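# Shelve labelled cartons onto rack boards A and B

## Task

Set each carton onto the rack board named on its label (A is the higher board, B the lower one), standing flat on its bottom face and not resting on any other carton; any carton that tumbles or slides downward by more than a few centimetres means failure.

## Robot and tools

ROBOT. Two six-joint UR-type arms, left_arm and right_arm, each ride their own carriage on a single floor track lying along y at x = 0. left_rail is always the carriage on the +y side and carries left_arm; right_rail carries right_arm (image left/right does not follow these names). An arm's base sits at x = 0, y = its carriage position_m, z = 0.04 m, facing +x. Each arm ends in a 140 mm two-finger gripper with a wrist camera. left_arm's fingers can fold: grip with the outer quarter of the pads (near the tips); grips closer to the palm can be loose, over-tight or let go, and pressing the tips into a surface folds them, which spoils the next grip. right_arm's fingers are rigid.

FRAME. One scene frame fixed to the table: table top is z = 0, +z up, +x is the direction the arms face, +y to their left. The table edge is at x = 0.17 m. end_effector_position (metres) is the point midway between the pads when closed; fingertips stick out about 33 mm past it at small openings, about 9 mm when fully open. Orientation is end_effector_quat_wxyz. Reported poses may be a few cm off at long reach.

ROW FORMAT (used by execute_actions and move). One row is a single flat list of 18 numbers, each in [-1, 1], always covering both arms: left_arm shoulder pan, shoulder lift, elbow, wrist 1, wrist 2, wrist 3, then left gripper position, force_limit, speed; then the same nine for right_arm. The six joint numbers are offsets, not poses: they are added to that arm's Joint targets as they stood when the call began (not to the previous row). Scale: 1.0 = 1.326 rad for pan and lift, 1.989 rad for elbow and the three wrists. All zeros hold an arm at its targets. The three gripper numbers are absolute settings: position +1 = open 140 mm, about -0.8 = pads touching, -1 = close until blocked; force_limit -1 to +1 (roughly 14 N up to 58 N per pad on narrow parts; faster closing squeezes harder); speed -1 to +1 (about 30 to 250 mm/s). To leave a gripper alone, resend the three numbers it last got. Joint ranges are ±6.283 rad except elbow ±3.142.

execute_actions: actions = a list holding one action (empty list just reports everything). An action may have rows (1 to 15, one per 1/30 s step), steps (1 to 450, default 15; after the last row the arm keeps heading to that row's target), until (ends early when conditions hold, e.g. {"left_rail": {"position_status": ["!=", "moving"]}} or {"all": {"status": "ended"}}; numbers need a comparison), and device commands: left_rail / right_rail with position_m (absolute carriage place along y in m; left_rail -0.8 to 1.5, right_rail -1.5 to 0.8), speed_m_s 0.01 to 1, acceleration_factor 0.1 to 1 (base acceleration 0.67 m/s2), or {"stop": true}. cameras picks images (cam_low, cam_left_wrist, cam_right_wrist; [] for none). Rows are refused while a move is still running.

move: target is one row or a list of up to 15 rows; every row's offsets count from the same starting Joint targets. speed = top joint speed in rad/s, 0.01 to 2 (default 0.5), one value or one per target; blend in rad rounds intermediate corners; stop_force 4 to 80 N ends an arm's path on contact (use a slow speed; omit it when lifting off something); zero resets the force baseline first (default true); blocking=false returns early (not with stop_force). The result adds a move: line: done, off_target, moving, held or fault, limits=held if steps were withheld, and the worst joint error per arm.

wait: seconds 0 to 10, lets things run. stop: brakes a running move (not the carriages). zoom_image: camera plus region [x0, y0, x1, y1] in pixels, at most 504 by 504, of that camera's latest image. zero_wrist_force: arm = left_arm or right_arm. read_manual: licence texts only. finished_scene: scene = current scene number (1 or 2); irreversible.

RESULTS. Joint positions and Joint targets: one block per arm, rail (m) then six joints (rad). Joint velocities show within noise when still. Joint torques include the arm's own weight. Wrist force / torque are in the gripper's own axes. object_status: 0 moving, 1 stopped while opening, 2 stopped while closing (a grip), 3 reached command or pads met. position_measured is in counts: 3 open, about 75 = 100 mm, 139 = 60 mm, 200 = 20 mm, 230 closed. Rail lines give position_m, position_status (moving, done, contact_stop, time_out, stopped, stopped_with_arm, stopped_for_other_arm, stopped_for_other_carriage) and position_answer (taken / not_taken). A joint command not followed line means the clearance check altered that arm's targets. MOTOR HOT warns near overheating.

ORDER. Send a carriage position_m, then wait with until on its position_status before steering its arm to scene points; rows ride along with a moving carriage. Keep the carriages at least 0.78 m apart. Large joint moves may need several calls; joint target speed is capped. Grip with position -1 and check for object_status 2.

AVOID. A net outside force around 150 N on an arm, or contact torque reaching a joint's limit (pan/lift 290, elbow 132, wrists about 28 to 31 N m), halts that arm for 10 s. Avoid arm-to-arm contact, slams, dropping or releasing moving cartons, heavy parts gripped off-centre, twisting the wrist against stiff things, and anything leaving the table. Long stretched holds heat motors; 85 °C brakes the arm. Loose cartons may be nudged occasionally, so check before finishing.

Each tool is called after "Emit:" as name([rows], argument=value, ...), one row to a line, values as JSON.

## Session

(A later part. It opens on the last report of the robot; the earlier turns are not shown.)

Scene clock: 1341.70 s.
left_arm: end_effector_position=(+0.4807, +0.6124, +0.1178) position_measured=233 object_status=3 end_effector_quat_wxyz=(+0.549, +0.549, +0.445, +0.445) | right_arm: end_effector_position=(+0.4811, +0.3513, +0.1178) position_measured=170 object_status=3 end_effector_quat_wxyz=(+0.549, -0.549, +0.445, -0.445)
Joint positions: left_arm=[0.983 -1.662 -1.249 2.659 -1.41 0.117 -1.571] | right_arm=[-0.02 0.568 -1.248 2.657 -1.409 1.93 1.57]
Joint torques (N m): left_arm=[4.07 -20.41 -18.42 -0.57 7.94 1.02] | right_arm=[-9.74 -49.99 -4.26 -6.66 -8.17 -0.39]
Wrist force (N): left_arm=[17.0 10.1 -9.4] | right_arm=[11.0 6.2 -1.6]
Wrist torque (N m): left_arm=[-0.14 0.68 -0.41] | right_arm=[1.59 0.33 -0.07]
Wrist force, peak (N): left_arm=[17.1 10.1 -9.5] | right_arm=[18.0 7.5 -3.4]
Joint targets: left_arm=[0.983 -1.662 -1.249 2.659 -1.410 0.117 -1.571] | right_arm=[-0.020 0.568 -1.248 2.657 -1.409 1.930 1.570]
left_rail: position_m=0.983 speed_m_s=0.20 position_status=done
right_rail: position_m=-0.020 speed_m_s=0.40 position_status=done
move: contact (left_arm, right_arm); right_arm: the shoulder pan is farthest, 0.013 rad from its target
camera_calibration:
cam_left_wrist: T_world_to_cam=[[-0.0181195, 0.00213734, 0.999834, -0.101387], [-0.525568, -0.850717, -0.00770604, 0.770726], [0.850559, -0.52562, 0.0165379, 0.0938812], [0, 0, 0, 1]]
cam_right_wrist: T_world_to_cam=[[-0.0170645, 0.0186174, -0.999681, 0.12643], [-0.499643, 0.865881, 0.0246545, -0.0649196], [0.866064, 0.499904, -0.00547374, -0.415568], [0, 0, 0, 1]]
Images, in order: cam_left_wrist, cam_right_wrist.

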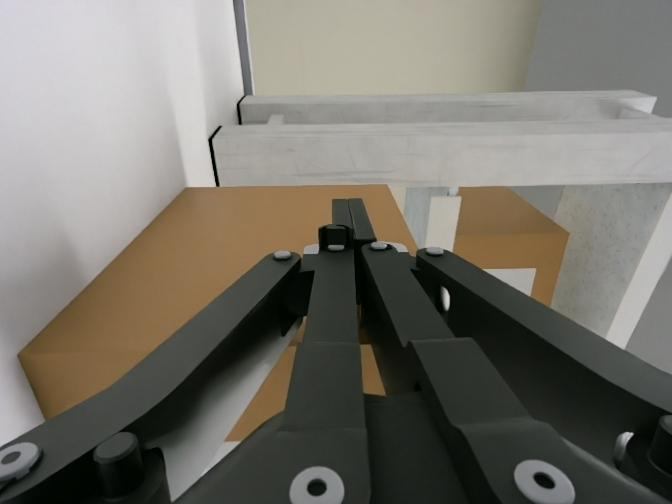

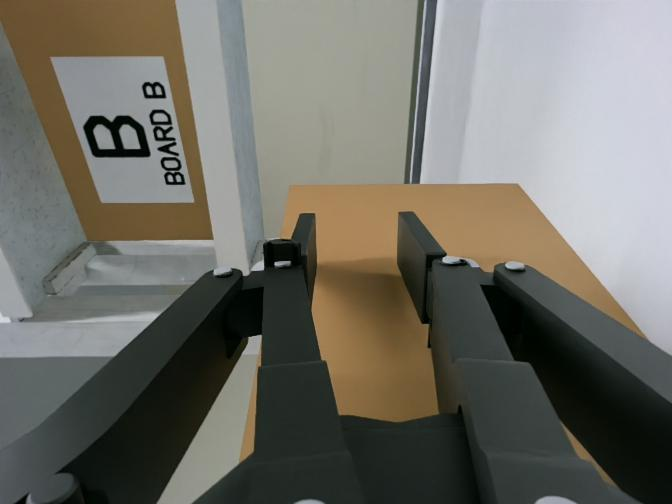

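Emit:
move([
  [0.0013,0.0015,-0.0028,0.0018,0.0009,0,-1,0.5,0,0.0058,0.0011,-0.0024,0.0017,0.0039,0,-0.325,0.5,0],
  [0.0013,-0.1072,-0.0078,0.0792,0.0009,0,-1,0.5,0,0.0058,-0.1073,-0.0074,0.0790,0.0039,0,-0.325,0.5,0],
], speed=[0.02,0.05], cameras=["cam_left_wrist","cam_right_wrist"])

Scene clock: 1403.40 s.
left_arm: end_effector_position=(+0.4809, +0.6095, +0.1607) position_measured=233 object_status=3 end_effector_quat_wxyz=(+0.549, +0.549, +0.445, +0.445) | right_arm: end_effector_position=(+0.4811, +0.3539, +0.1607) position_measured=170 object_status=3 end_effector_quat_wxyz=(+0.549, -0.549, +0.445, -0.446)
Joint positions: left_arm=[0.983 -1.66 -1.39 2.643 -1.253 0.119 -1.571] | right_arm=[-0.02 0.575 -1.39 2.642 -1.252 1.938 1.57]
Joint torques (N m): left_arm=[-35.61 -61.88 -61.63 -1.48 8.93 1.01] | right_arm=[35.42 -53.62 -40.66 -3.1 -22.72 -0.42]
Wrist force (N): left_arm=[45.8 -9.2 -11.1] | right_arm=[46.4 18.7 -5.0]
Wrist torque (N m): left_arm=[0.27 1.15 -0.25] | right_arm=[1.35 1.16 0.01]
Wrist force, peak (N): left_arm=[53.7 26.0 -25.7] | right_arm=[56.1 19.0 -7.0]
Joint targets: left_arm=[0.983 -1.660 -1.391 2.643 -1.253 0.119 -1.571] | right_arm=[-0.020 0.575 -1.390 2.642 -1.252 1.938 1.570]
left_rail: position_m=0.983 speed_m_s=0.20 position_status=done
right_rail: position_m=-0.020 speed_m_s=0.40 position_status=done
move: done
camera_calibration:
cam_left_wrist: T_world_to_cam=[[-0.0181085, 0.00226202, 0.999833, -0.144361], [-0.525616, -0.850688, -0.0075951, 0.768694], [0.850529, -0.525666, 0.0165936, 0.0914854], [0, 0, 0, 1]]
cam_right_wrist: T_world_to_cam=[[-0.0171654, 0.0185523, -0.999681, 0.16937], [-0.499545, 0.865937, 0.0246479, -0.0682868], [0.866118, 0.499808, -0.00559644, -0.41655], [0, 0, 0, 1]]
Images, in order: cam_left_wrist, cam_right_wrist.

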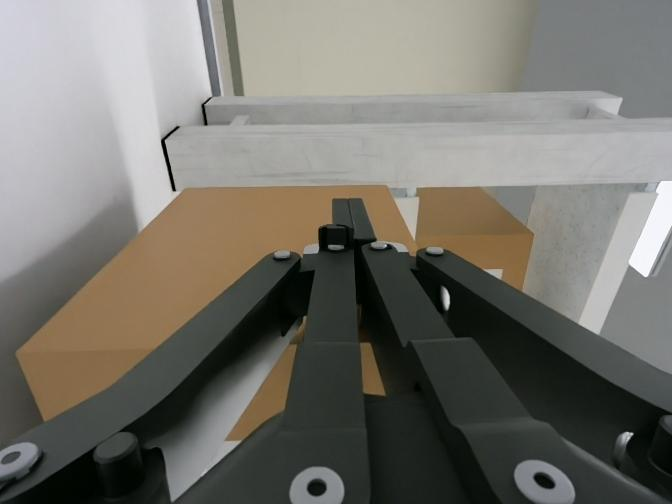

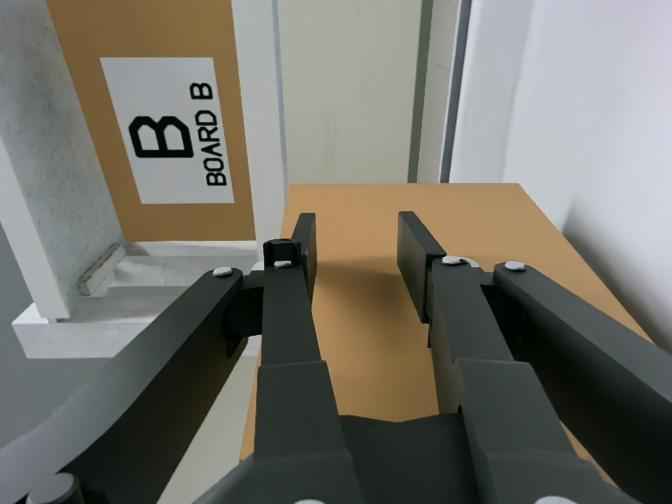

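Emit:
move([
  [0,-0.1049,-0.0109,0.0808,0,0,-1,0.5,0,0,-0.1046,-0.0109,0.0806,0,0,-0.325,0.5,0],
  [0.0189,-0.2011,-0.0322,0.1662,0.0126,0,-1,0.5,0,-0.0102,-0.2006,-0.0321,0.1658,-0.0068,0,-0.325,0.5,0],
  [0.0445,-0.2760,-0.0595,0.2435,0.0296,0,-1,0.5,0,-0.0236,-0.2755,-0.0594,0.2430,-0.0157,0,-0.325,0.5,0],
  [0.0696,-0.3328,-0.0909,0.3128,0.0464,0,-1,0.5,0,-0.0364,-0.3323,-0.0908,0.3123,-0.0243,0,-0.325,0.5,0],
], speed=0.1, blend=0.01, cameras=["cam_left_wrist"])

Emit:
move([
  [0.0237,-0.0259,-0.0412,0.0584,0.0158,0,-1,0.5,0,-0.0339,-0.0569,-0.0283,0.0663,-0.0226,0,-0.325,0.5,0],
  [0.0450,-0.0393,-0.0941,0.1203,0.0300,0,-1,0.5,0,-0.0794,-0.1135,-0.0647,0.1404,-0.0529,0,-0.325,0.5,0],
  [0.0745,-0.0364,-0.1514,0.1756,0.0496,0,-1,0.5,0,-0.1303,-0.1468,-0.1080,0.2059,-0.0868,0,-0.325,0.5,0],
  [0.1009,-0.0242,-0.2111,0.2271,0.0673,0,-1,0.5,0,-0.1801,-0.1646,-0.1554,0.2652,-0.1200,0,-0.325,0.5,0],
  [0.1248,-0.0047,-0.2752,0.2783,0.0832,0,-1,0.5,0,-0.2283,-0.1694,-0.2085,0.3214,-0.1522,0,-0.325,0.5,0],
], speed=0.09, blend=0.01, cameras=["cam_left_wrist","cam_right_wrist","cam_low"])

Scene clock: 1431.90 s.
Wrist force, peak (N): left_arm=[56.2 -9.3 -12.6] | right_arm=[56.5 19.0 -7.4]
left_rail: position_m=0.983 speed_m_s=0.20 position_status=done
right_rail: position_m=-0.020 speed_m_s=0.40 position_status=done
move: done
camera_calibration:
cam_left_wrist: T_world_to_cam=[[-0.0181286, 0.00218975, 0.999833, -0.338744], [-0.525631, -0.850678, -0.00766746, 0.78456], [0.85052, -0.525682, 0.0165726, 0.0650391], [0, 0, 0, 1]]
Images, in order: cam_left_wrist.

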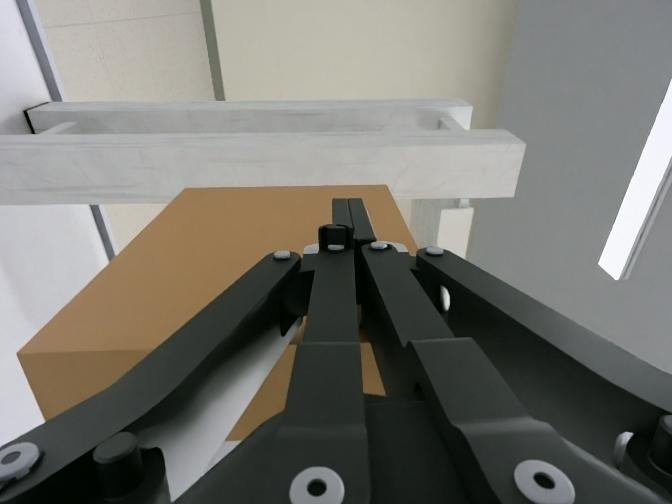

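Scene clock: 1439.63 s.
left_arm: end_effector_position=(+0.5733, +0.5394, +0.6477) position_measured=233 object_status=3 end_effector_quat_wxyz=(+0.549, +0.549, +0.445, +0.445) | right_arm: end_effector_position=(+0.5734, +0.2839, +0.6477) position_measured=170 object_status=3 end_effector_quat_wxyz=(+0.549, -0.549, +0.445, -0.445)
Joint positions: left_arm=[0.983 -1.402 -1.838 1.915 -0.078 0.377 -1.571] | right_arm=[-0.02 0.225 -2.055 2.047 0.008 1.587 1.57]
Joint torques (N m): left_arm=[-13.87 13.92 -75.51 -2.78 25.18 0.88] | right_arm=[13.82 -20.07 -60.31 -2.46 -26.53 -0.82]
Wrist force (N): left_arm=[47.7 -7.2 -11.2] | right_arm=[48.4 17.8 -6.4]
Wrist torque (N m): left_arm=[0.29 1.36 -0.26] | right_arm=[1.24 1.20 -0.16]
Wrist force, peak (N): left_arm=[56.0 -8.9 -11.8] | right_arm=[56.5 18.5 -8.4]
Joint targets: left_arm=[0.983 -1.402 -1.838 1.915 -0.077 0.377 -1.571] | right_arm=[-0.020 0.224 -2.055 2.047 0.008 1.587 1.570]
left_rail: position_m=0.983 speed_m_s=0.20 position_status=done
right_rail: position_m=-0.020 speed_m_s=0.40 position_status=done
move: done
camera_calibration:
cam_left_wrist: T_world_to_cam=[[-0.0181621, 0.00224087, 0.999833, -0.629344], [-0.525623, -0.850684, -0.00764142, 0.761324], [0.850524, -0.525673, 0.0166281, -0.0320089], [0, 0, 0, 1]]
cam_right_wrist: T_world_to_cam=[[-0.0170724, 0.0186148, -0.999681, 0.658985], [-0.499655, 0.865874, 0.0246562, 0.0264735], [0.866056, 0.499916, -0.00548159, -0.458911], [0, 0, 0, 1]]

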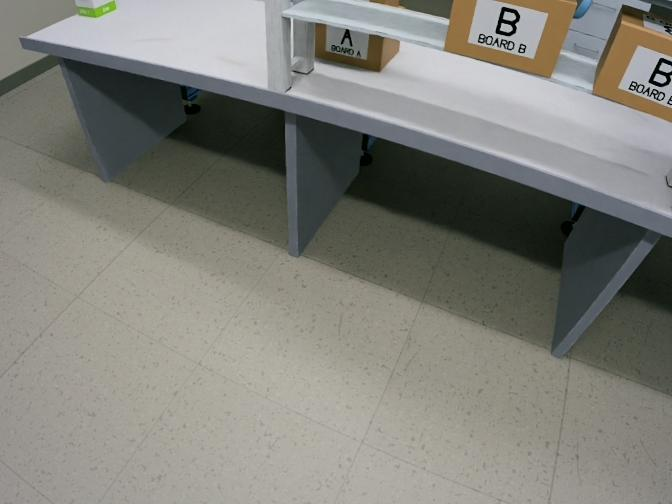

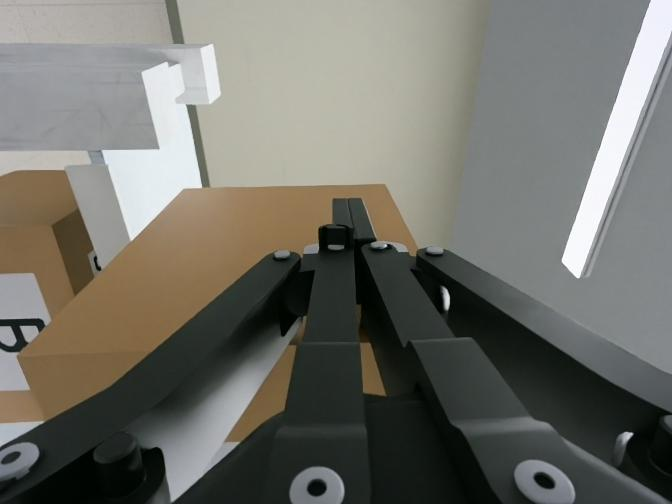

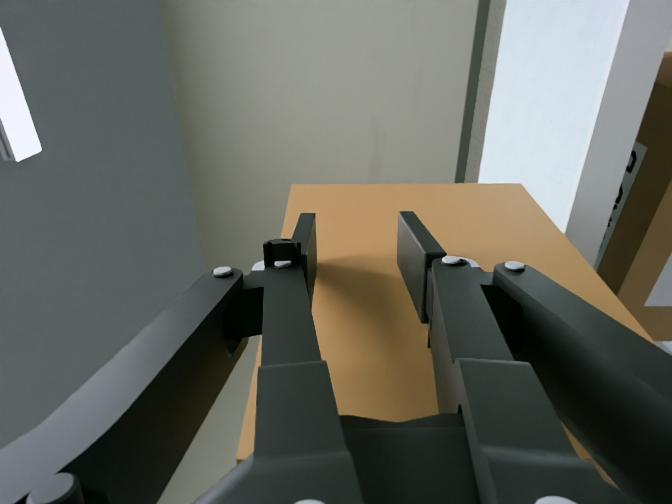

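Emit:
move([
  [0.0451,0.0465,-0.0232,-0.0078,0.0301,0,-1,0.5,0,-0.0649,0.0151,-0.0051,-0.0049,-0.0433,0,-0.325,0.5,0],
  [0.0919,0.0963,-0.0502,-0.0140,0.0613,0,-1,0.5,0,-0.1225,0.0419,-0.0147,-0.0132,-0.0817,0,-0.325,0.5,0],
  [0.1349,0.1403,-0.0761,-0.0175,0.0899,0,-1,0.5,0,-0.1599,0.0769,-0.0281,-0.0231,-0.1066,0,-0.325,0.5,0],
  [0.1812,0.1697,-0.0943,-0.0188,0.1208,0,-1,0.5,0,-0.1607,0.1233,-0.0477,-0.0345,-0.1072,0,-0.325,0.5,0],
  [0.2244,0.2003,-0.1142,-0.0193,0.1496,0,-1,0.5,0,-0.1615,0.1690,-0.0687,-0.0439,-0.1076,0,-0.325,0.5,0],
  [0.2590,0.2274,-0.1326,-0.0190,0.1726,0,-1,0.5,0,-0.1620,0.2076,-0.0880,-0.0504,-0.1080,0,-0.325,0.5,0],
  [0.2915,0.2553,-0.1522,-0.0180,0.1943,0,-1,0.5,0,-0.1625,0.2457,-0.1084,-0.0554,-0.1083,0,-0.325,0.5,0],
], speed=0.07, blend=0.01, cameras=["cam_left_wrist","cam_right_wrist"])

Emit:
move(target=[0,0.0114,0.0426,-0.0502,0,0,-1,0.5,0,0,0.0112,0.0445,-0.0520,0,0,-0.325,0.5,0], speed=0.04, stop_force=10, cameras=["cam_left_wrist","cam_right_wrist"])

Emit:
move(target=[0,0.0024,0.0087,-0.0102,0,0,-1,0.5,0,0,0.0024,0.0087,-0.0102,0,0,-0.325,0.5,0], speed=0.02, stop_force=10, cameras=["cam_low","cam_left_wrist","cam_right_wrist"])

Scene clock: 1468.87 s.
Wrist force, peak (N): left_arm=[52.1 -8.1 -11.6] | right_arm=[52.9 19.5 -8.0]
left_rail: position_m=0.983 speed_m_s=0.20 position_status=done
right_rail: position_m=-0.020 speed_m_s=0.40 position_status=done
move: done
camera_calibration:
cam_left_wrist: T_world_to_cam=[[-0.0182395, 0.00221973, 0.999831, -0.62492], [-0.525552, -0.850727, -0.00769873, 0.835523], [0.850566, -0.525604, 0.0166834, -0.256611], [0, 0, 0, 1]]
cam_right_wrist: T_world_to_cam=[[-0.0170521, 0.0186177, -0.999681, 0.663957], [-0.499587, 0.865913, 0.0246482, 0.188984], [0.866096, 0.499848, -0.0054645, -0.63042], [0, 0, 0, 1]]
Images, in order: cam_left_wrist, cam_right_wrist.

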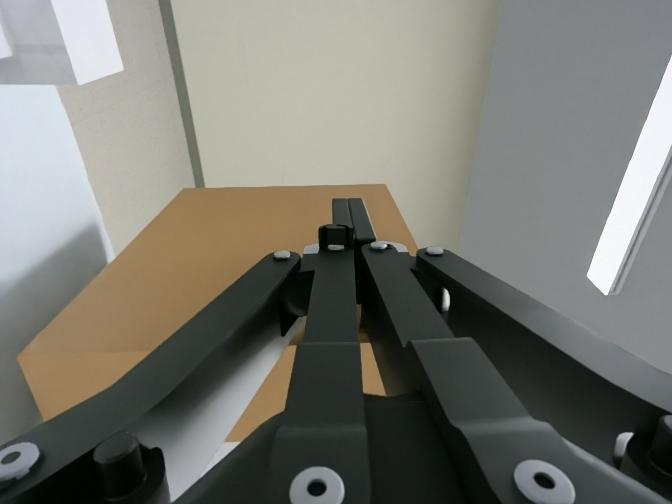

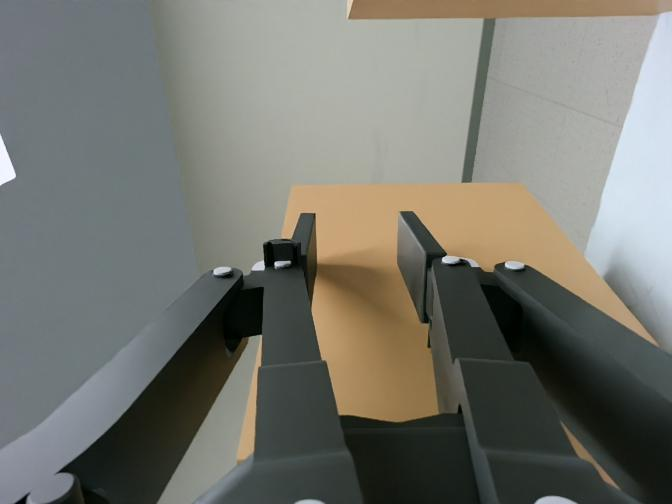

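Scene clock: 1472.57 s.
Wrist force, peak (N): left_arm=[48.3 -7.4 -10.3] | right_arm=[48.5 19.7 -7.7]
left_rail: position_m=0.983 speed_m_s=0.20 position_status=done
right_rail: position_m=-0.020 speed_m_s=0.40 position_status=done
move: contact (left_arm, right_arm); left_arm: the wrist 1 is farthest, 0.017 rad from its target; right_arm: the wrist 1 is farthest, 0.015 rad from its target
camera_calibration:
cam_left_wrist: T_world_to_cam=[[-0.0183563, 0.00240733, 0.999829, -0.577966], [-0.525531, -0.85074, -0.0076001, 0.834986], [0.850576, -0.525581, 0.0168816, -0.256423], [0, 0, 0, 1]]
cam_right_wrist: T_world_to_cam=[[-0.0166966, 0.0186211, -0.999687, 0.615199], [-0.49958, 0.865922, 0.0244734, 0.190529], [0.866107, 0.499833, -0.00515515, -0.631293], [0, 0, 0, 1]]
Images, in order: cam_left_wrist, cam_right_wrist.

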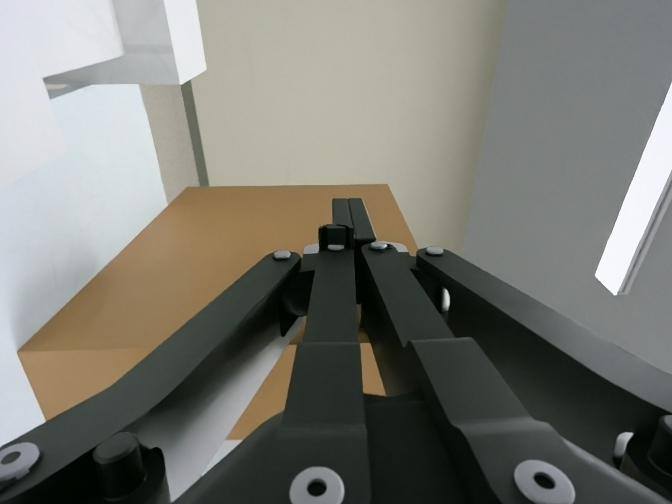

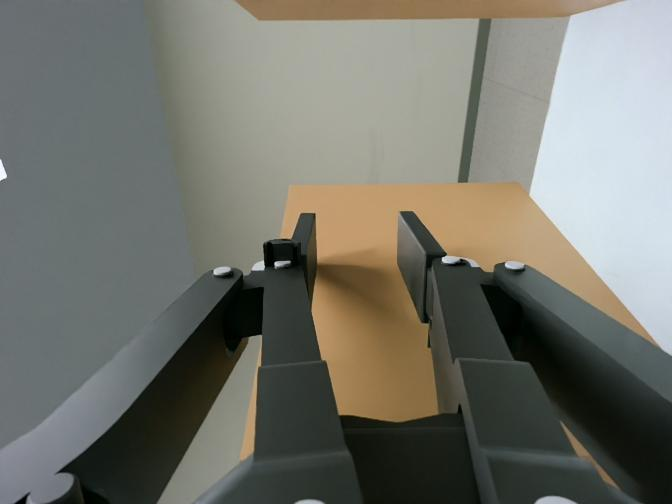

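Scene clock: 1473.93 s.
left_arm: end_effector_position=(+0.8036, +0.4842, +0.6002) position_measured=233 object_status=3 end_effector_quat_wxyz=(+0.550, +0.549, +0.445, +0.445) | right_arm: end_effector_position=(+0.8037, +0.2288, +0.5983) position_measured=170 object_status=3 end_effector_quat_wxyz=(+0.549, -0.549, +0.445, -0.446)
Joint positions: left_arm=[0.983 -1.016 -1.487 1.683 -0.197 0.763 -1.571] | right_arm=[-0.02 0.009 -1.717 1.909 -0.193 1.372 1.57]
Joint torques (N m): left_arm=[-34.78 -41.12 -69.35 -2.12 23.67 1.23] | right_arm=[32.71 -41.22 -45.09 2.25 -21.96 -0.52]
Wrist force (N): left_arm=[45.0 2.0 -11.1] | right_arm=[46.8 2.7 -11.1]
Wrist torque (N m): left_arm=[-0.03 1.56 -0.34] | right_arm=[2.08 1.07 -0.10]
Wrist force, peak (N): left_arm=[45.3 2.4 -10.9] | right_arm=[47.3 11.5 -8.6]
Joint targets: left_arm=[0.983 -1.016 -1.487 1.683 -0.197 0.763 -1.571] | right_arm=[-0.020 0.009 -1.717 1.909 -0.193 1.372 1.570]
left_rail: position_m=0.983 speed_m_s=0.20 position_status=done
right_rail: position_m=-0.020 speed_m_s=0.40 position_status=done
move: contact (left_arm, right_arm); left_arm: the wrist 1 is farthest, 0.019 rad from its target; right_arm: the wrist 1 is farthest, 0.018 rad from its target
camera_calibration:
cam_left_wrist: T_world_to_cam=[[-0.0185266, 0.0026825, 0.999825, -0.577556], [-0.525538, -0.850737, -0.00745567, 0.834921], [0.850568, -0.525584, 0.0171711, -0.256535], [0, 0, 0, 1]]
cam_right_wrist: T_world_to_cam=[[-0.0162724, 0.0186249, -0.999694, 0.61397], [-0.499591, 0.865921, 0.0242647, 0.190658], [0.866109, 0.499833, -0.00478576, -0.631474], [0, 0, 0, 1]]

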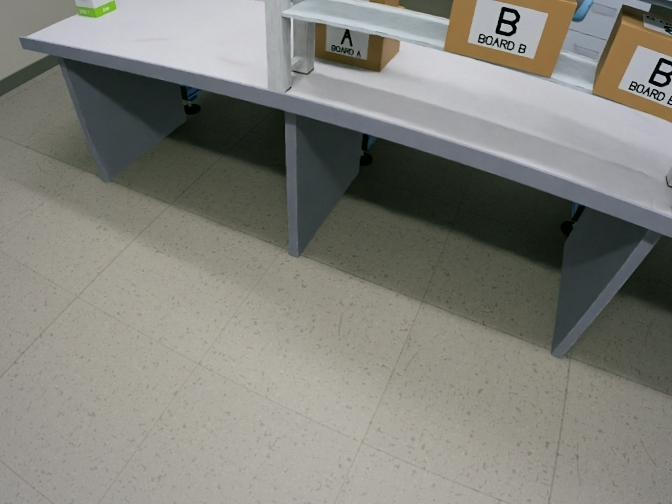

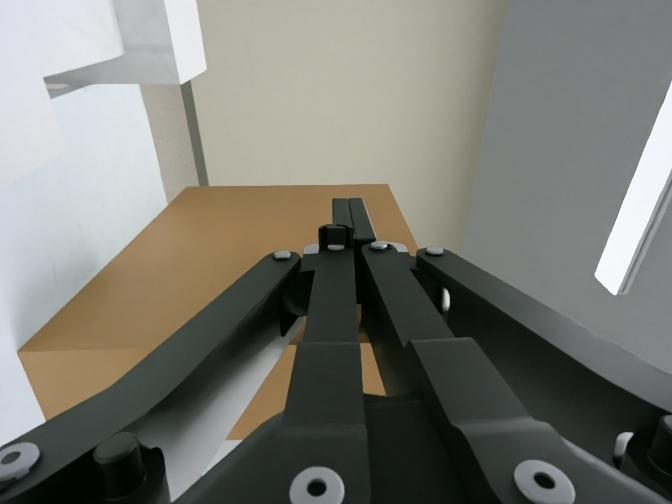

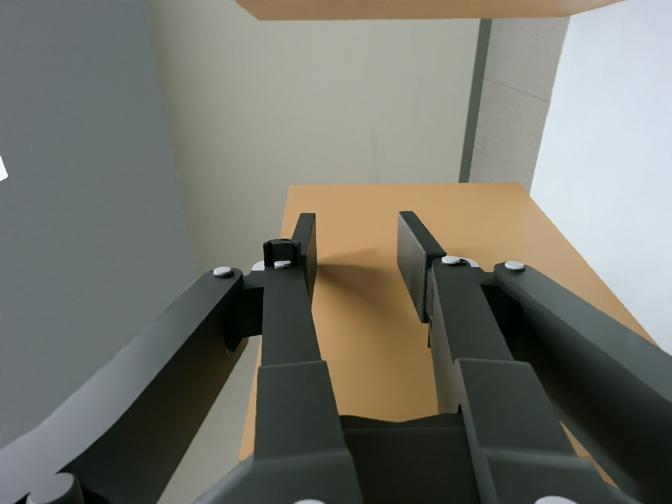

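Emit:
move([
  [0.0152,-0.0198,0.0149,-0.0012,0.0102,0,-1,0.5,0,-0.0329,-0.0100,0.0043,0.0029,-0.0224,0,-0.325,0.5,0],
  [-0.2037,-0.1750,0.1029,0.0142,-0.1358,0,-1,0.5,0,-0.0480,-0.2470,0.0991,0.0660,-0.0325,0,-0.325,0.5,0],
], speed=[0.03,0.2])

Emit:
execute_actions([
  {"right_rail":{"position_m":-0.99,"speed_m_s":0.4},"steps":250,"until":{"all":{"status":"ended"}}},
], cameras=[])

Emit:
execute_actions([
  {"left_rail":{"position_m":0.0,"speed_m_s":0.4},"steps":250,"until":{"all":{"status":"ended"}}},
])

Scene clock: 1496.67 s.
Wrist force, peak (N): left_arm=[45.1 2.3 -11.1] | right_arm=[47.1 3.5 -10.3]
left_rail: position_m=0.983 speed_m_s=0.20 position_status=done
right_rail: position_m=-0.020 speed_m_s=0.40 position_status=done
move: done

Scene clock: 1499.97 s.
Wrist force, peak (N): left_arm=[0.5 0.1 -0.5] | right_arm=[-8.2 6.7 2.7]
Tool commands: left_gripper/position=-1.0 left_gripper/force_limit=+0.5 left_gripper/speed=+0.0 right_gripper/position=-0.325 right_gripper/force_limit=+0.5 right_gripper/speed=+0.0
left_rail: position_m=0.983 speed_m_s=0.20 position_status=done
right_rail: position_m=-0.990 speed_m_s=0.40 position_status=done

Scene clock: 1503.30 s.
left_arm: end_effector_position=(+0.6332, -0.4752, +0.6108) position_measured=233 object_status=3 end_effector_quat_wxyz=(+0.549, +0.549, +0.445, +0.445) end_effector_velocity=(+0.000, -0.002, +0.000) end_effector_angular_velocity=(-0.001, +0.000, +0.000) | right_arm: end_effector_position=(+0.6333, -0.7613, +0.6110) position_measured=170 object_status=3 end_effector_quat_wxyz=(+0.549, -0.550, +0.445, -0.445)
Joint positions: left_arm=[0 -1.286 -1.719 1.888 -0.169 0.493 -1.571] | right_arm=[-0.99 -0.055 -2.044 2.106 -0.061 1.307 1.57]
Joint velocities: left_arm=[-0.001 -0.001 0 -0.001 0 0 -0.001] | right_arm=[within noise]
Joint torques (N m): left_arm=[-4.92 -33.15 -51.4 0.55 0.43 1.1] | right_arm=[-6.66 -17.49 -48.9 -1.67 2.72 -0.83]
Wrist force (N): left_arm=[0.3 -0.1 -0.2] | right_arm=[-6.2 6.6 2.4]
Wrist torque (N m): left_arm=[0.05 0.05 -0.32] | right_arm=[0.82 1.25 -0.33]
Wrist force, peak (N): left_arm=[2.1 0.0 -0.4] | right_arm=[-6.5 6.8 2.4]
Joint targets: left_arm=[0.000 -1.286 -1.719 1.888 -0.169 0.493 -1.571] | right_arm=[-0.990 -0.055 -2.044 2.106 -0.061 1.307 1.570]
Tool commands: left_gripper/position=-1.0 left_gripper/force_limit=+0.5 left_gripper/speed=+0.0 right_gripper/position=-0.325 right_gripper/force_limit=+0.5 right_gripper/speed=+0.0
left_rail: position_m=0.000 speed_m_s=0.40 position_status=done
right_rail: position_m=-0.990 speed_m_s=0.40 position_status=done
camera_calibration:
cam_left_wrist: T_world_to_cam=[[-0.0180879, 0.0019022, 0.999835, -0.589361], [-0.525552, -0.850725, -0.00788922, -0.0705175], [0.850569, -0.525608, 0.0163876, -0.615605], [0, 0, 0, 1]]
cam_right_wrist: T_world_to_cam=[[-0.0171584, 0.0186049, -0.99968, 0.642872], [-0.500428, 0.865426, 0.0246956, 0.962451], [0.865608, 0.500691, -0.00553896, 0.0124293], [0, 0, 0, 1]]

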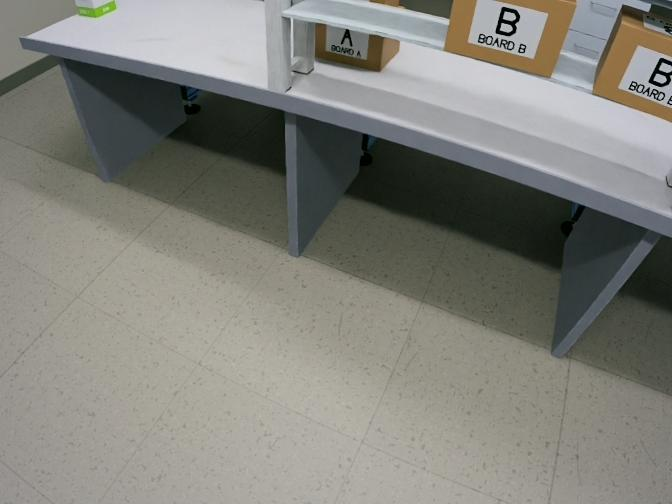

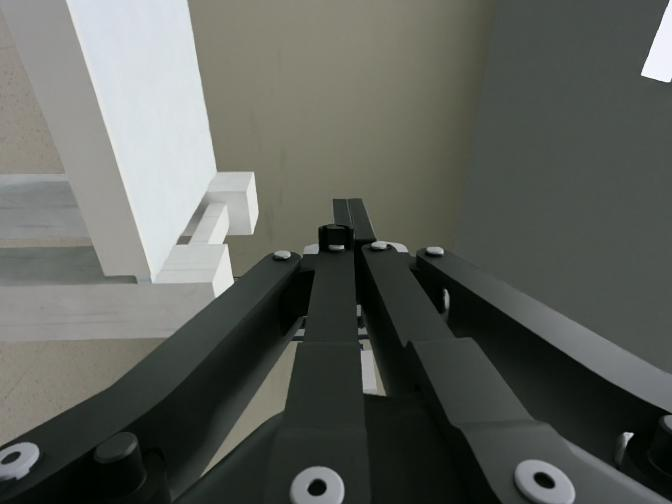

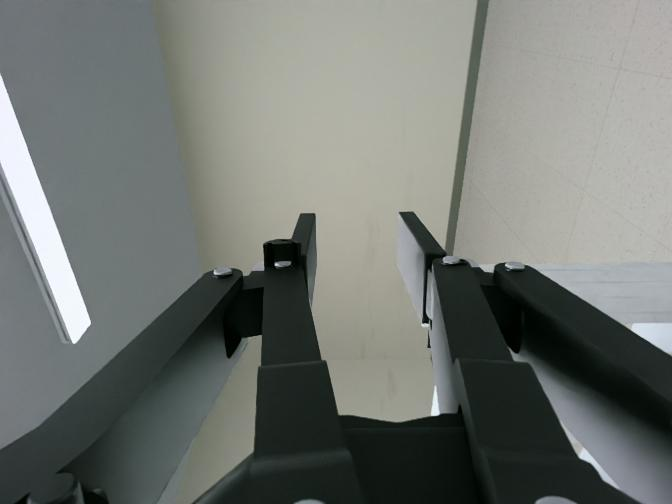

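Emit:
move(target=[-0.2298,-0.3055,0.2262,-0.0225,-0.1532,0,-1,0.5,0,0.2687,-0.0689,0.1190,-0.0735,0.1791,0,-0.325,0.5,0], speed=0.4, cameras=["cam_left_wrist","cam_right_wrist"])

Emit:
move(target=[0,0.2484,0.1596,-0.3252,0,0,-1,0.5,0,0,0.2481,0.1609,-0.3263,0,0,-0.325,0.5,0], speed=0.15, stop_force=20, cameras=["cam_left_wrist","cam_right_wrist"])

Scene clock: 1532.80 s.
Wrist force, peak (N): left_arm=[1.6 -1.9 -1.3] | right_arm=[-8.5 6.2 2.9]
left_rail: position_m=0.000 speed_m_s=0.40 position_status=done
right_rail: position_m=-0.990 speed_m_s=0.40 position_status=done
move: done
camera_calibration:
cam_left_wrist: T_world_to_cam=[[-0.0181315, 0.0018844, 0.999834, -0.482268], [-0.525543, -0.85073, -0.00792707, 0.000142194], [0.850574, -0.5256, 0.0164153, -0.416208], [0, 0, 0, 1]]
cam_right_wrist: T_world_to_cam=[[-0.0163155, 0.0188385, -0.999689, 0.529328], [-0.500494, 0.865394, 0.0244761, 0.833141], [0.865586, 0.500738, -0.0046908, 0.086034], [0, 0, 0, 1]]
Images, in order: cam_left_wrist, cam_right_wrist.

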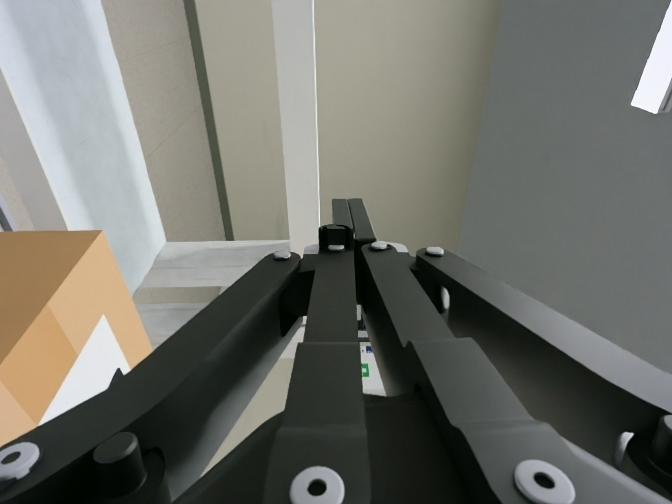

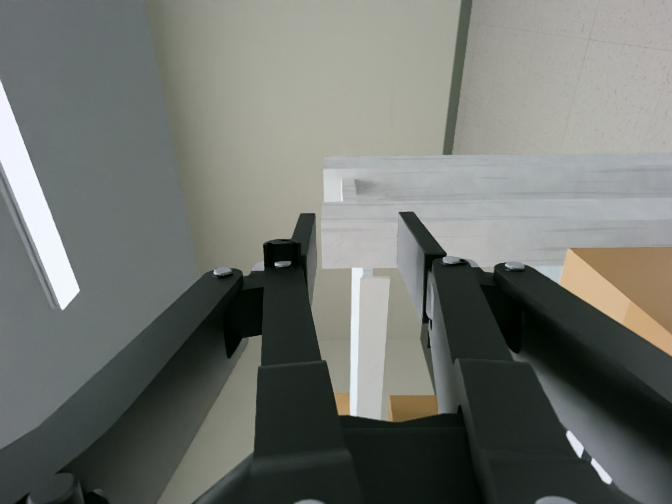

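Scene clock: 1538.17 s.
left_arm: end_effector_position=(+0.5026, -0.3105, +0.2650) position_measured=233 object_status=3 end_effector_quat_wxyz=(+0.549, +0.549, +0.445, +0.445) | right_arm: end_effector_position=(+0.5027, -0.6841, +0.2653) position_measured=170 object_status=3 end_effector_quat_wxyz=(+0.550, -0.549, +0.445, -0.445)
Joint positions: left_arm=[0 -1.591 -1.795 2.655 -0.86 0.189 -1.571] | right_arm=[-0.99 0.302 -1.807 2.662 -0.856 1.663 1.57]
Joint torques (N m): left_arm=[-13.06 8.66 -21.8 -3.01 -2.09 0.86] | right_arm=[10.84 -0.24 -23.55 -7.58 2.84 -0.5]
Wrist force (N): left_arm=[0.1 0.0 0.0] | right_arm=[-6.0 6.5 3.0]
Wrist torque (N m): left_arm=[0.07 0.08 -0.31] | right_arm=[0.78 1.24 -0.34]
Wrist force, peak (N): left_arm=[0.4 0.7 -0.4] | right_arm=[-6.0 7.2 3.5]
Joint targets: left_arm=[0.000 -1.591 -1.795 2.655 -0.860 0.189 -1.571] | right_arm=[-0.990 0.302 -1.807 2.662 -0.856 1.663 1.570]
left_rail: position_m=0.000 speed_m_s=0.40 position_status=done
right_rail: position_m=-0.990 speed_m_s=0.40 position_status=done
move: done
camera_calibration:
cam_left_wrist: T_world_to_cam=[[-0.0181316, 0.00187934, 0.999834, -0.246258], [-0.525542, -0.85073, -0.00793142, -0.00172792], [0.850574, -0.525599, 0.0164128, -0.412299], [0, 0, 0, 1]]
cam_right_wrist: T_world_to_cam=[[-0.0163263, 0.0188351, -0.999689, 0.293348], [-0.500508, 0.865386, 0.0244787, 0.838907], [0.865578, 0.500753, -0.00470144, 0.0848196], [0, 0, 0, 1]]
Images, in order: cam_left_wrist, cam_right_wrist.

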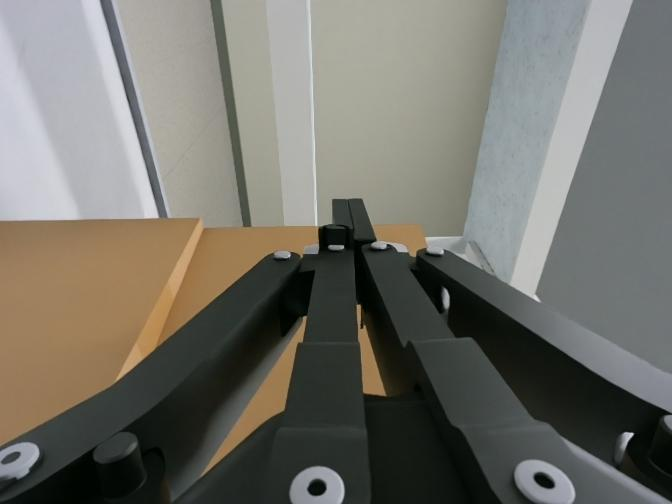

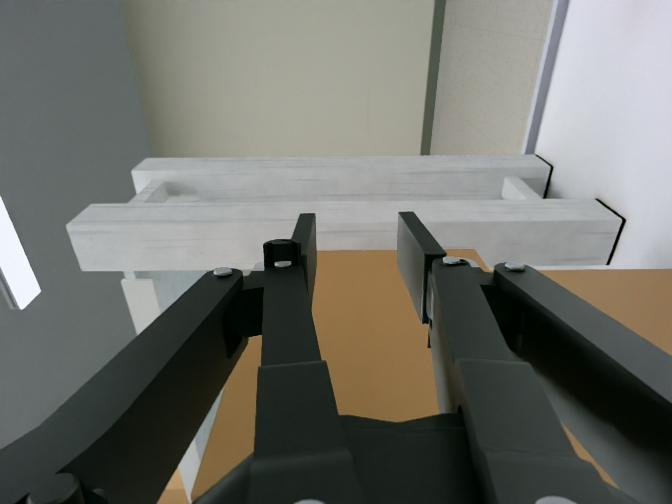

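Emit:
move(target=[0.0159,0.0960,-0.0577,-0.0063,0.0101,0,-1,0.5,0,0.1740,0.1009,-0.0589,-0.0079,0.1165,0,-0.325,0.5,0], speed=0.05, stop_force=18, cameras=["cam_left_wrist","cam_right_wrist"])

Scene clock: 1557.03 s.
left_arm: end_effector_position=(+0.5064, -0.3620, +0.2718) position_measured=233 object_status=3 end_effector_quat_wxyz=(+0.549, +0.549, +0.446, +0.446) | right_arm: end_effector_position=(+0.5085, -0.6324, +0.2719) position_measured=170 object_status=3 end_effector_quat_wxyz=(+0.549, -0.549, +0.445, -0.445)
Joint positions: left_arm=[0 -1.574 -1.697 2.567 -0.87 0.204 -1.571] | right_arm=[-0.99 0.479 -1.704 2.572 -0.868 1.841 1.57]
Joint torques (N m): left_arm=[-24.14 -44 -33.08 -0.69 4.93 1.39] | right_arm=[-7.09 -32.62 -27 -1.17 -10.31 -0.41]
Wrist force (N): left_arm=[15.7 -5.8 -3.6] | right_arm=[9.9 7.0 -0.9]
Wrist torque (N m): left_arm=[0.21 0.62 -0.24] | right_arm=[0.81 1.62 -0.14]
Wrist force, peak (N): left_arm=[21.5 -4.5 -5.6] | right_arm=[17.3 5.0 -3.4]
Joint targets: left_arm=[0.000 -1.574 -1.697 2.567 -0.870 0.204 -1.571] | right_arm=[-0.990 0.479 -1.704 2.572 -0.868 1.841 1.570]
left_rail: position_m=0.000 speed_m_s=0.40 position_status=done
right_rail: position_m=-0.990 speed_m_s=0.40 position_status=done
move: contact (left_arm, right_arm); left_arm: the shoulder lift is farthest, 0.030 rad from its target; right_arm: the shoulder pan is farthest, 0.054 rad from its target
camera_calibration:
cam_left_wrist: T_world_to_cam=[[-0.0181315, 0.00168619, 0.999834, -0.252967], [-0.524746, -0.85122, -0.00808048, -0.0440569], [0.851065, -0.524806, 0.0163188, -0.442588], [0, 0, 0, 1]]
cam_right_wrist: T_world_to_cam=[[-0.0170517, 0.0186231, -0.999681, 0.299214], [-0.499668, 0.865866, 0.0246532, 0.796702], [0.866049, 0.499929, -0.00545909, 0.0532894], [0, 0, 0, 1]]
Images, in order: cam_left_wrist, cam_right_wrist.

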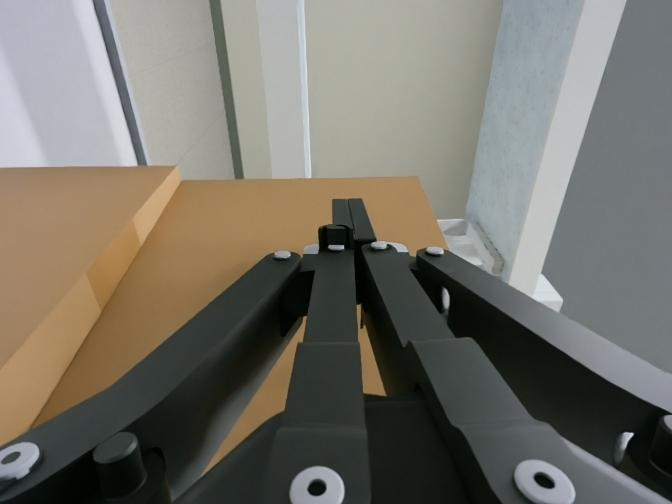

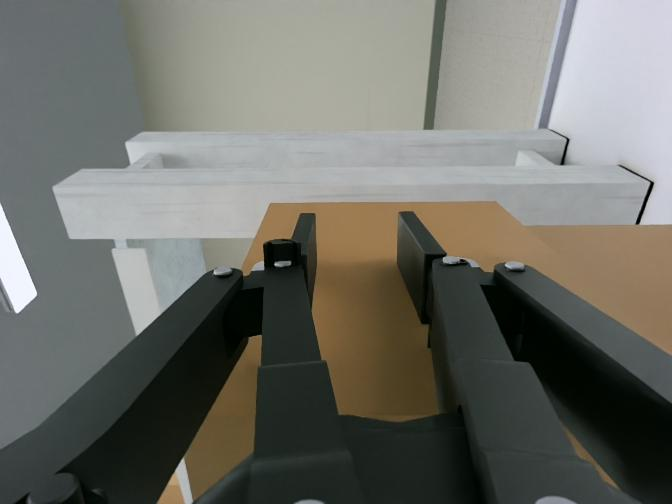

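Emit:
move([
  [0.0026,0.0048,-0.0025,-0.0006,0.0018,0,-1,0.5,0,0.0083,0.0036,-0.0017,-0.0007,0.0055,0,-0.325,0.5,0],
  [0.0026,-0.0571,-0.0215,0.0595,0.0018,0,-1,0.5,0,0.0083,-0.0587,-0.0208,0.0599,0.0055,0,-0.325,0.5,0],
], speed=[0.02,0.05], cameras=["cam_left_wrist","cam_right_wrist"])

Scene clock: 1619.70 s.
left_arm: end_effector_position=(+0.5074, -0.3647, +0.3108) position_measured=233 object_status=3 end_effector_quat_wxyz=(+0.549, +0.549, +0.446, +0.445) | right_arm: end_effector_position=(+0.5074, -0.6294, +0.3107) position_measured=170 object_status=3 end_effector_quat_wxyz=(+0.549, -0.549, +0.445, -0.445)
Joint positions: left_arm=[0 -1.571 -1.773 2.525 -0.751 0.207 -1.571] | right_arm=[-0.99 0.49 -1.782 2.531 -0.75 1.852 1.57]
Joint torques (N m): left_arm=[-45.27 -37.94 -82 -2.56 26.69 0.89] | right_arm=[37.62 -30.69 -56.84 -3.17 -13.11 -0.56]
Wrist force (N): left_arm=[50.8 -11.2 -9.5] | right_arm=[45.2 13.5 -6.9]
Wrist torque (N m): left_arm=[0.36 1.93 -0.17] | right_arm=[0.66 2.35 0.08]
Wrist force, peak (N): left_arm=[58.1 -11.9 -10.2] | right_arm=[52.4 15.0 -8.8]
Joint targets: left_arm=[0.000 -1.571 -1.773 2.525 -0.751 0.207 -1.571] | right_arm=[-0.990 0.490 -1.782 2.531 -0.749 1.852 1.570]
left_rail: position_m=0.000 speed_m_s=0.40 position_status=done
right_rail: position_m=-0.990 speed_m_s=0.40 position_status=done
move: done
camera_calibration:
cam_left_wrist: T_world_to_cam=[[-0.0181301, 0.00182578, 0.999834, -0.291869], [-0.524823, -0.851174, -0.00796237, -0.0455373], [0.851018, -0.52488, 0.0163901, -0.445544], [0, 0, 0, 1]]
cam_right_wrist: T_world_to_cam=[[-0.0169955, 0.0186531, -0.999682, 0.337916], [-0.499714, 0.86584, 0.0246513, 0.792578], [0.866024, 0.499974, -0.00539415, 0.0530091], [0, 0, 0, 1]]
Images, in order: cam_left_wrist, cam_right_wrist.

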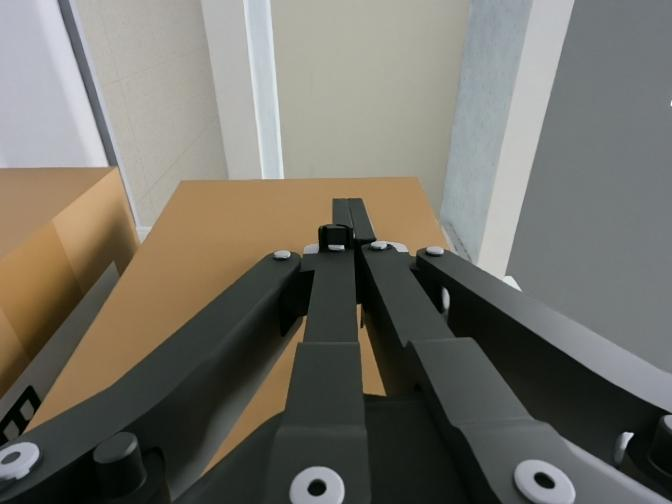

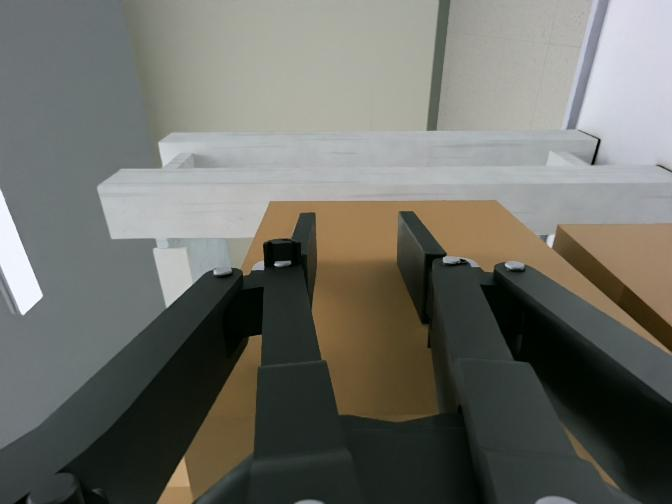

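Emit:
move([
  [0,-0.0733,-0.0329,0.0818,0,0,-1,0.5,0,0,-0.0736,-0.0331,0.0822,0,0,-0.325,0.5,0],
  [0.0699,-0.0858,-0.0278,0.0850,0.0466,0,-1,0.5,0,0.0228,-0.0109,-0.0607,0.0679,0.0152,0,-0.325,0.5,0],
  [0.1577,-0.0857,-0.0278,0.0850,0.1051,0,-1,0.5,0,0.0366,0.0495,-0.0911,0.0581,0.0244,0,-0.325,0.5,0],
  [0.2294,-0.0980,-0.0230,0.0883,0.1530,0,-1,0.5,0,0.0653,0.1028,-0.1214,0.0529,0.0435,0,-0.325,0.5,0],
  [0.3275,-0.0811,-0.0297,0.0838,0.2183,0,-1,0.5,0,0.0729,0.1543,-0.1539,0.0510,0.0486,0,-0.325,0.5,0],
], speed=0.08, blend=0.01, cameras=["cam_left_wrist","cam_right_wrist","cam_low"])

Scene clock: 1643.60 s.
left_arm: end_effector_position=(+0.6131, -0.2598, +0.3688) position_measured=233 object_status=3 end_effector_quat_wxyz=(+0.549, +0.549, +0.446, +0.445) | right_arm: end_effector_position=(+0.6132, -0.5245, +0.3687) position_measured=170 object_status=3 end_effector_quat_wxyz=(+0.549, -0.549, +0.445, -0.445)
Joint positions: left_arm=[0 -1.137 -1.881 2.465 -0.585 0.641 -1.571] | right_arm=[-0.99 0.586 -1.577 2.225 -0.648 1.949 1.57]
Joint torques (N m): left_arm=[-18.67 8.07 -83.03 -14.89 27.09 1.03] | right_arm=[43.19 -32.25 -60.65 -15 -7.69 -0.18]
Wrist force (N): left_arm=[49.0 -10.9 -9.1] | right_arm=[42.9 14.3 -6.8]
Wrist torque (N m): left_arm=[0.37 1.83 -0.17] | right_arm=[0.67 2.27 -0.05]
Wrist force, peak (N): left_arm=[65.6 -12.7 -11.7] | right_arm=[60.1 15.4 -10.0]
Joint targets: left_arm=[0.000 -1.137 -1.881 2.465 -0.585 0.642 -1.571] | right_arm=[-0.990 0.586 -1.577 2.225 -0.648 1.949 1.570]
left_rail: position_m=0.000 speed_m_s=0.40 position_status=done
right_rail: position_m=-0.990 speed_m_s=0.40 position_status=done
move: done
camera_calibration:
cam_left_wrist: T_world_to_cam=[[-0.0180224, 0.00179045, 0.999836, -0.348211], [-0.524755, -0.851217, -0.00793456, 0.0996254], [0.851063, -0.524812, 0.0162805, -0.481356], [0, 0, 0, 1]]
cam_right_wrist: T_world_to_cam=[[-0.0169358, 0.0187018, -0.999682, 0.395786], [-0.499726, 0.865833, 0.0246637, 0.753203], [0.866018, 0.499984, -0.0053178, -0.0907589], [0, 0, 0, 1]]

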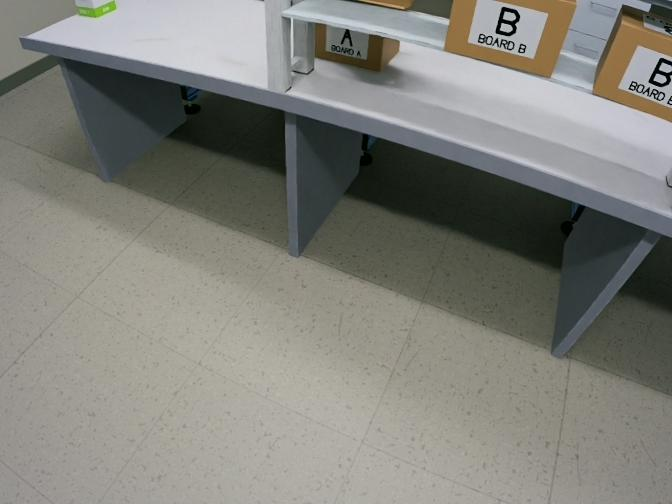

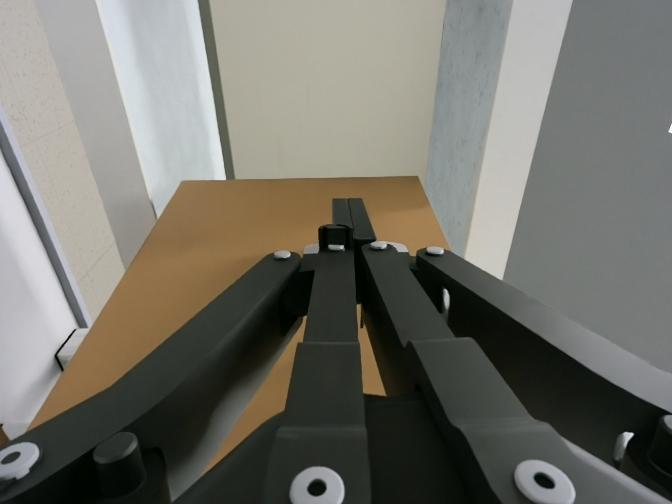

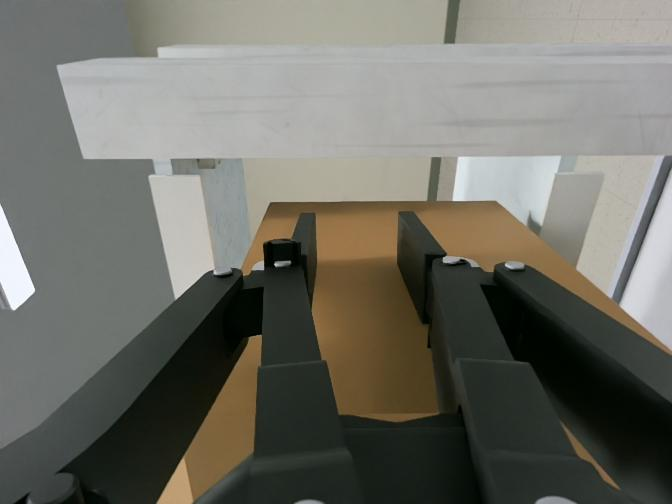

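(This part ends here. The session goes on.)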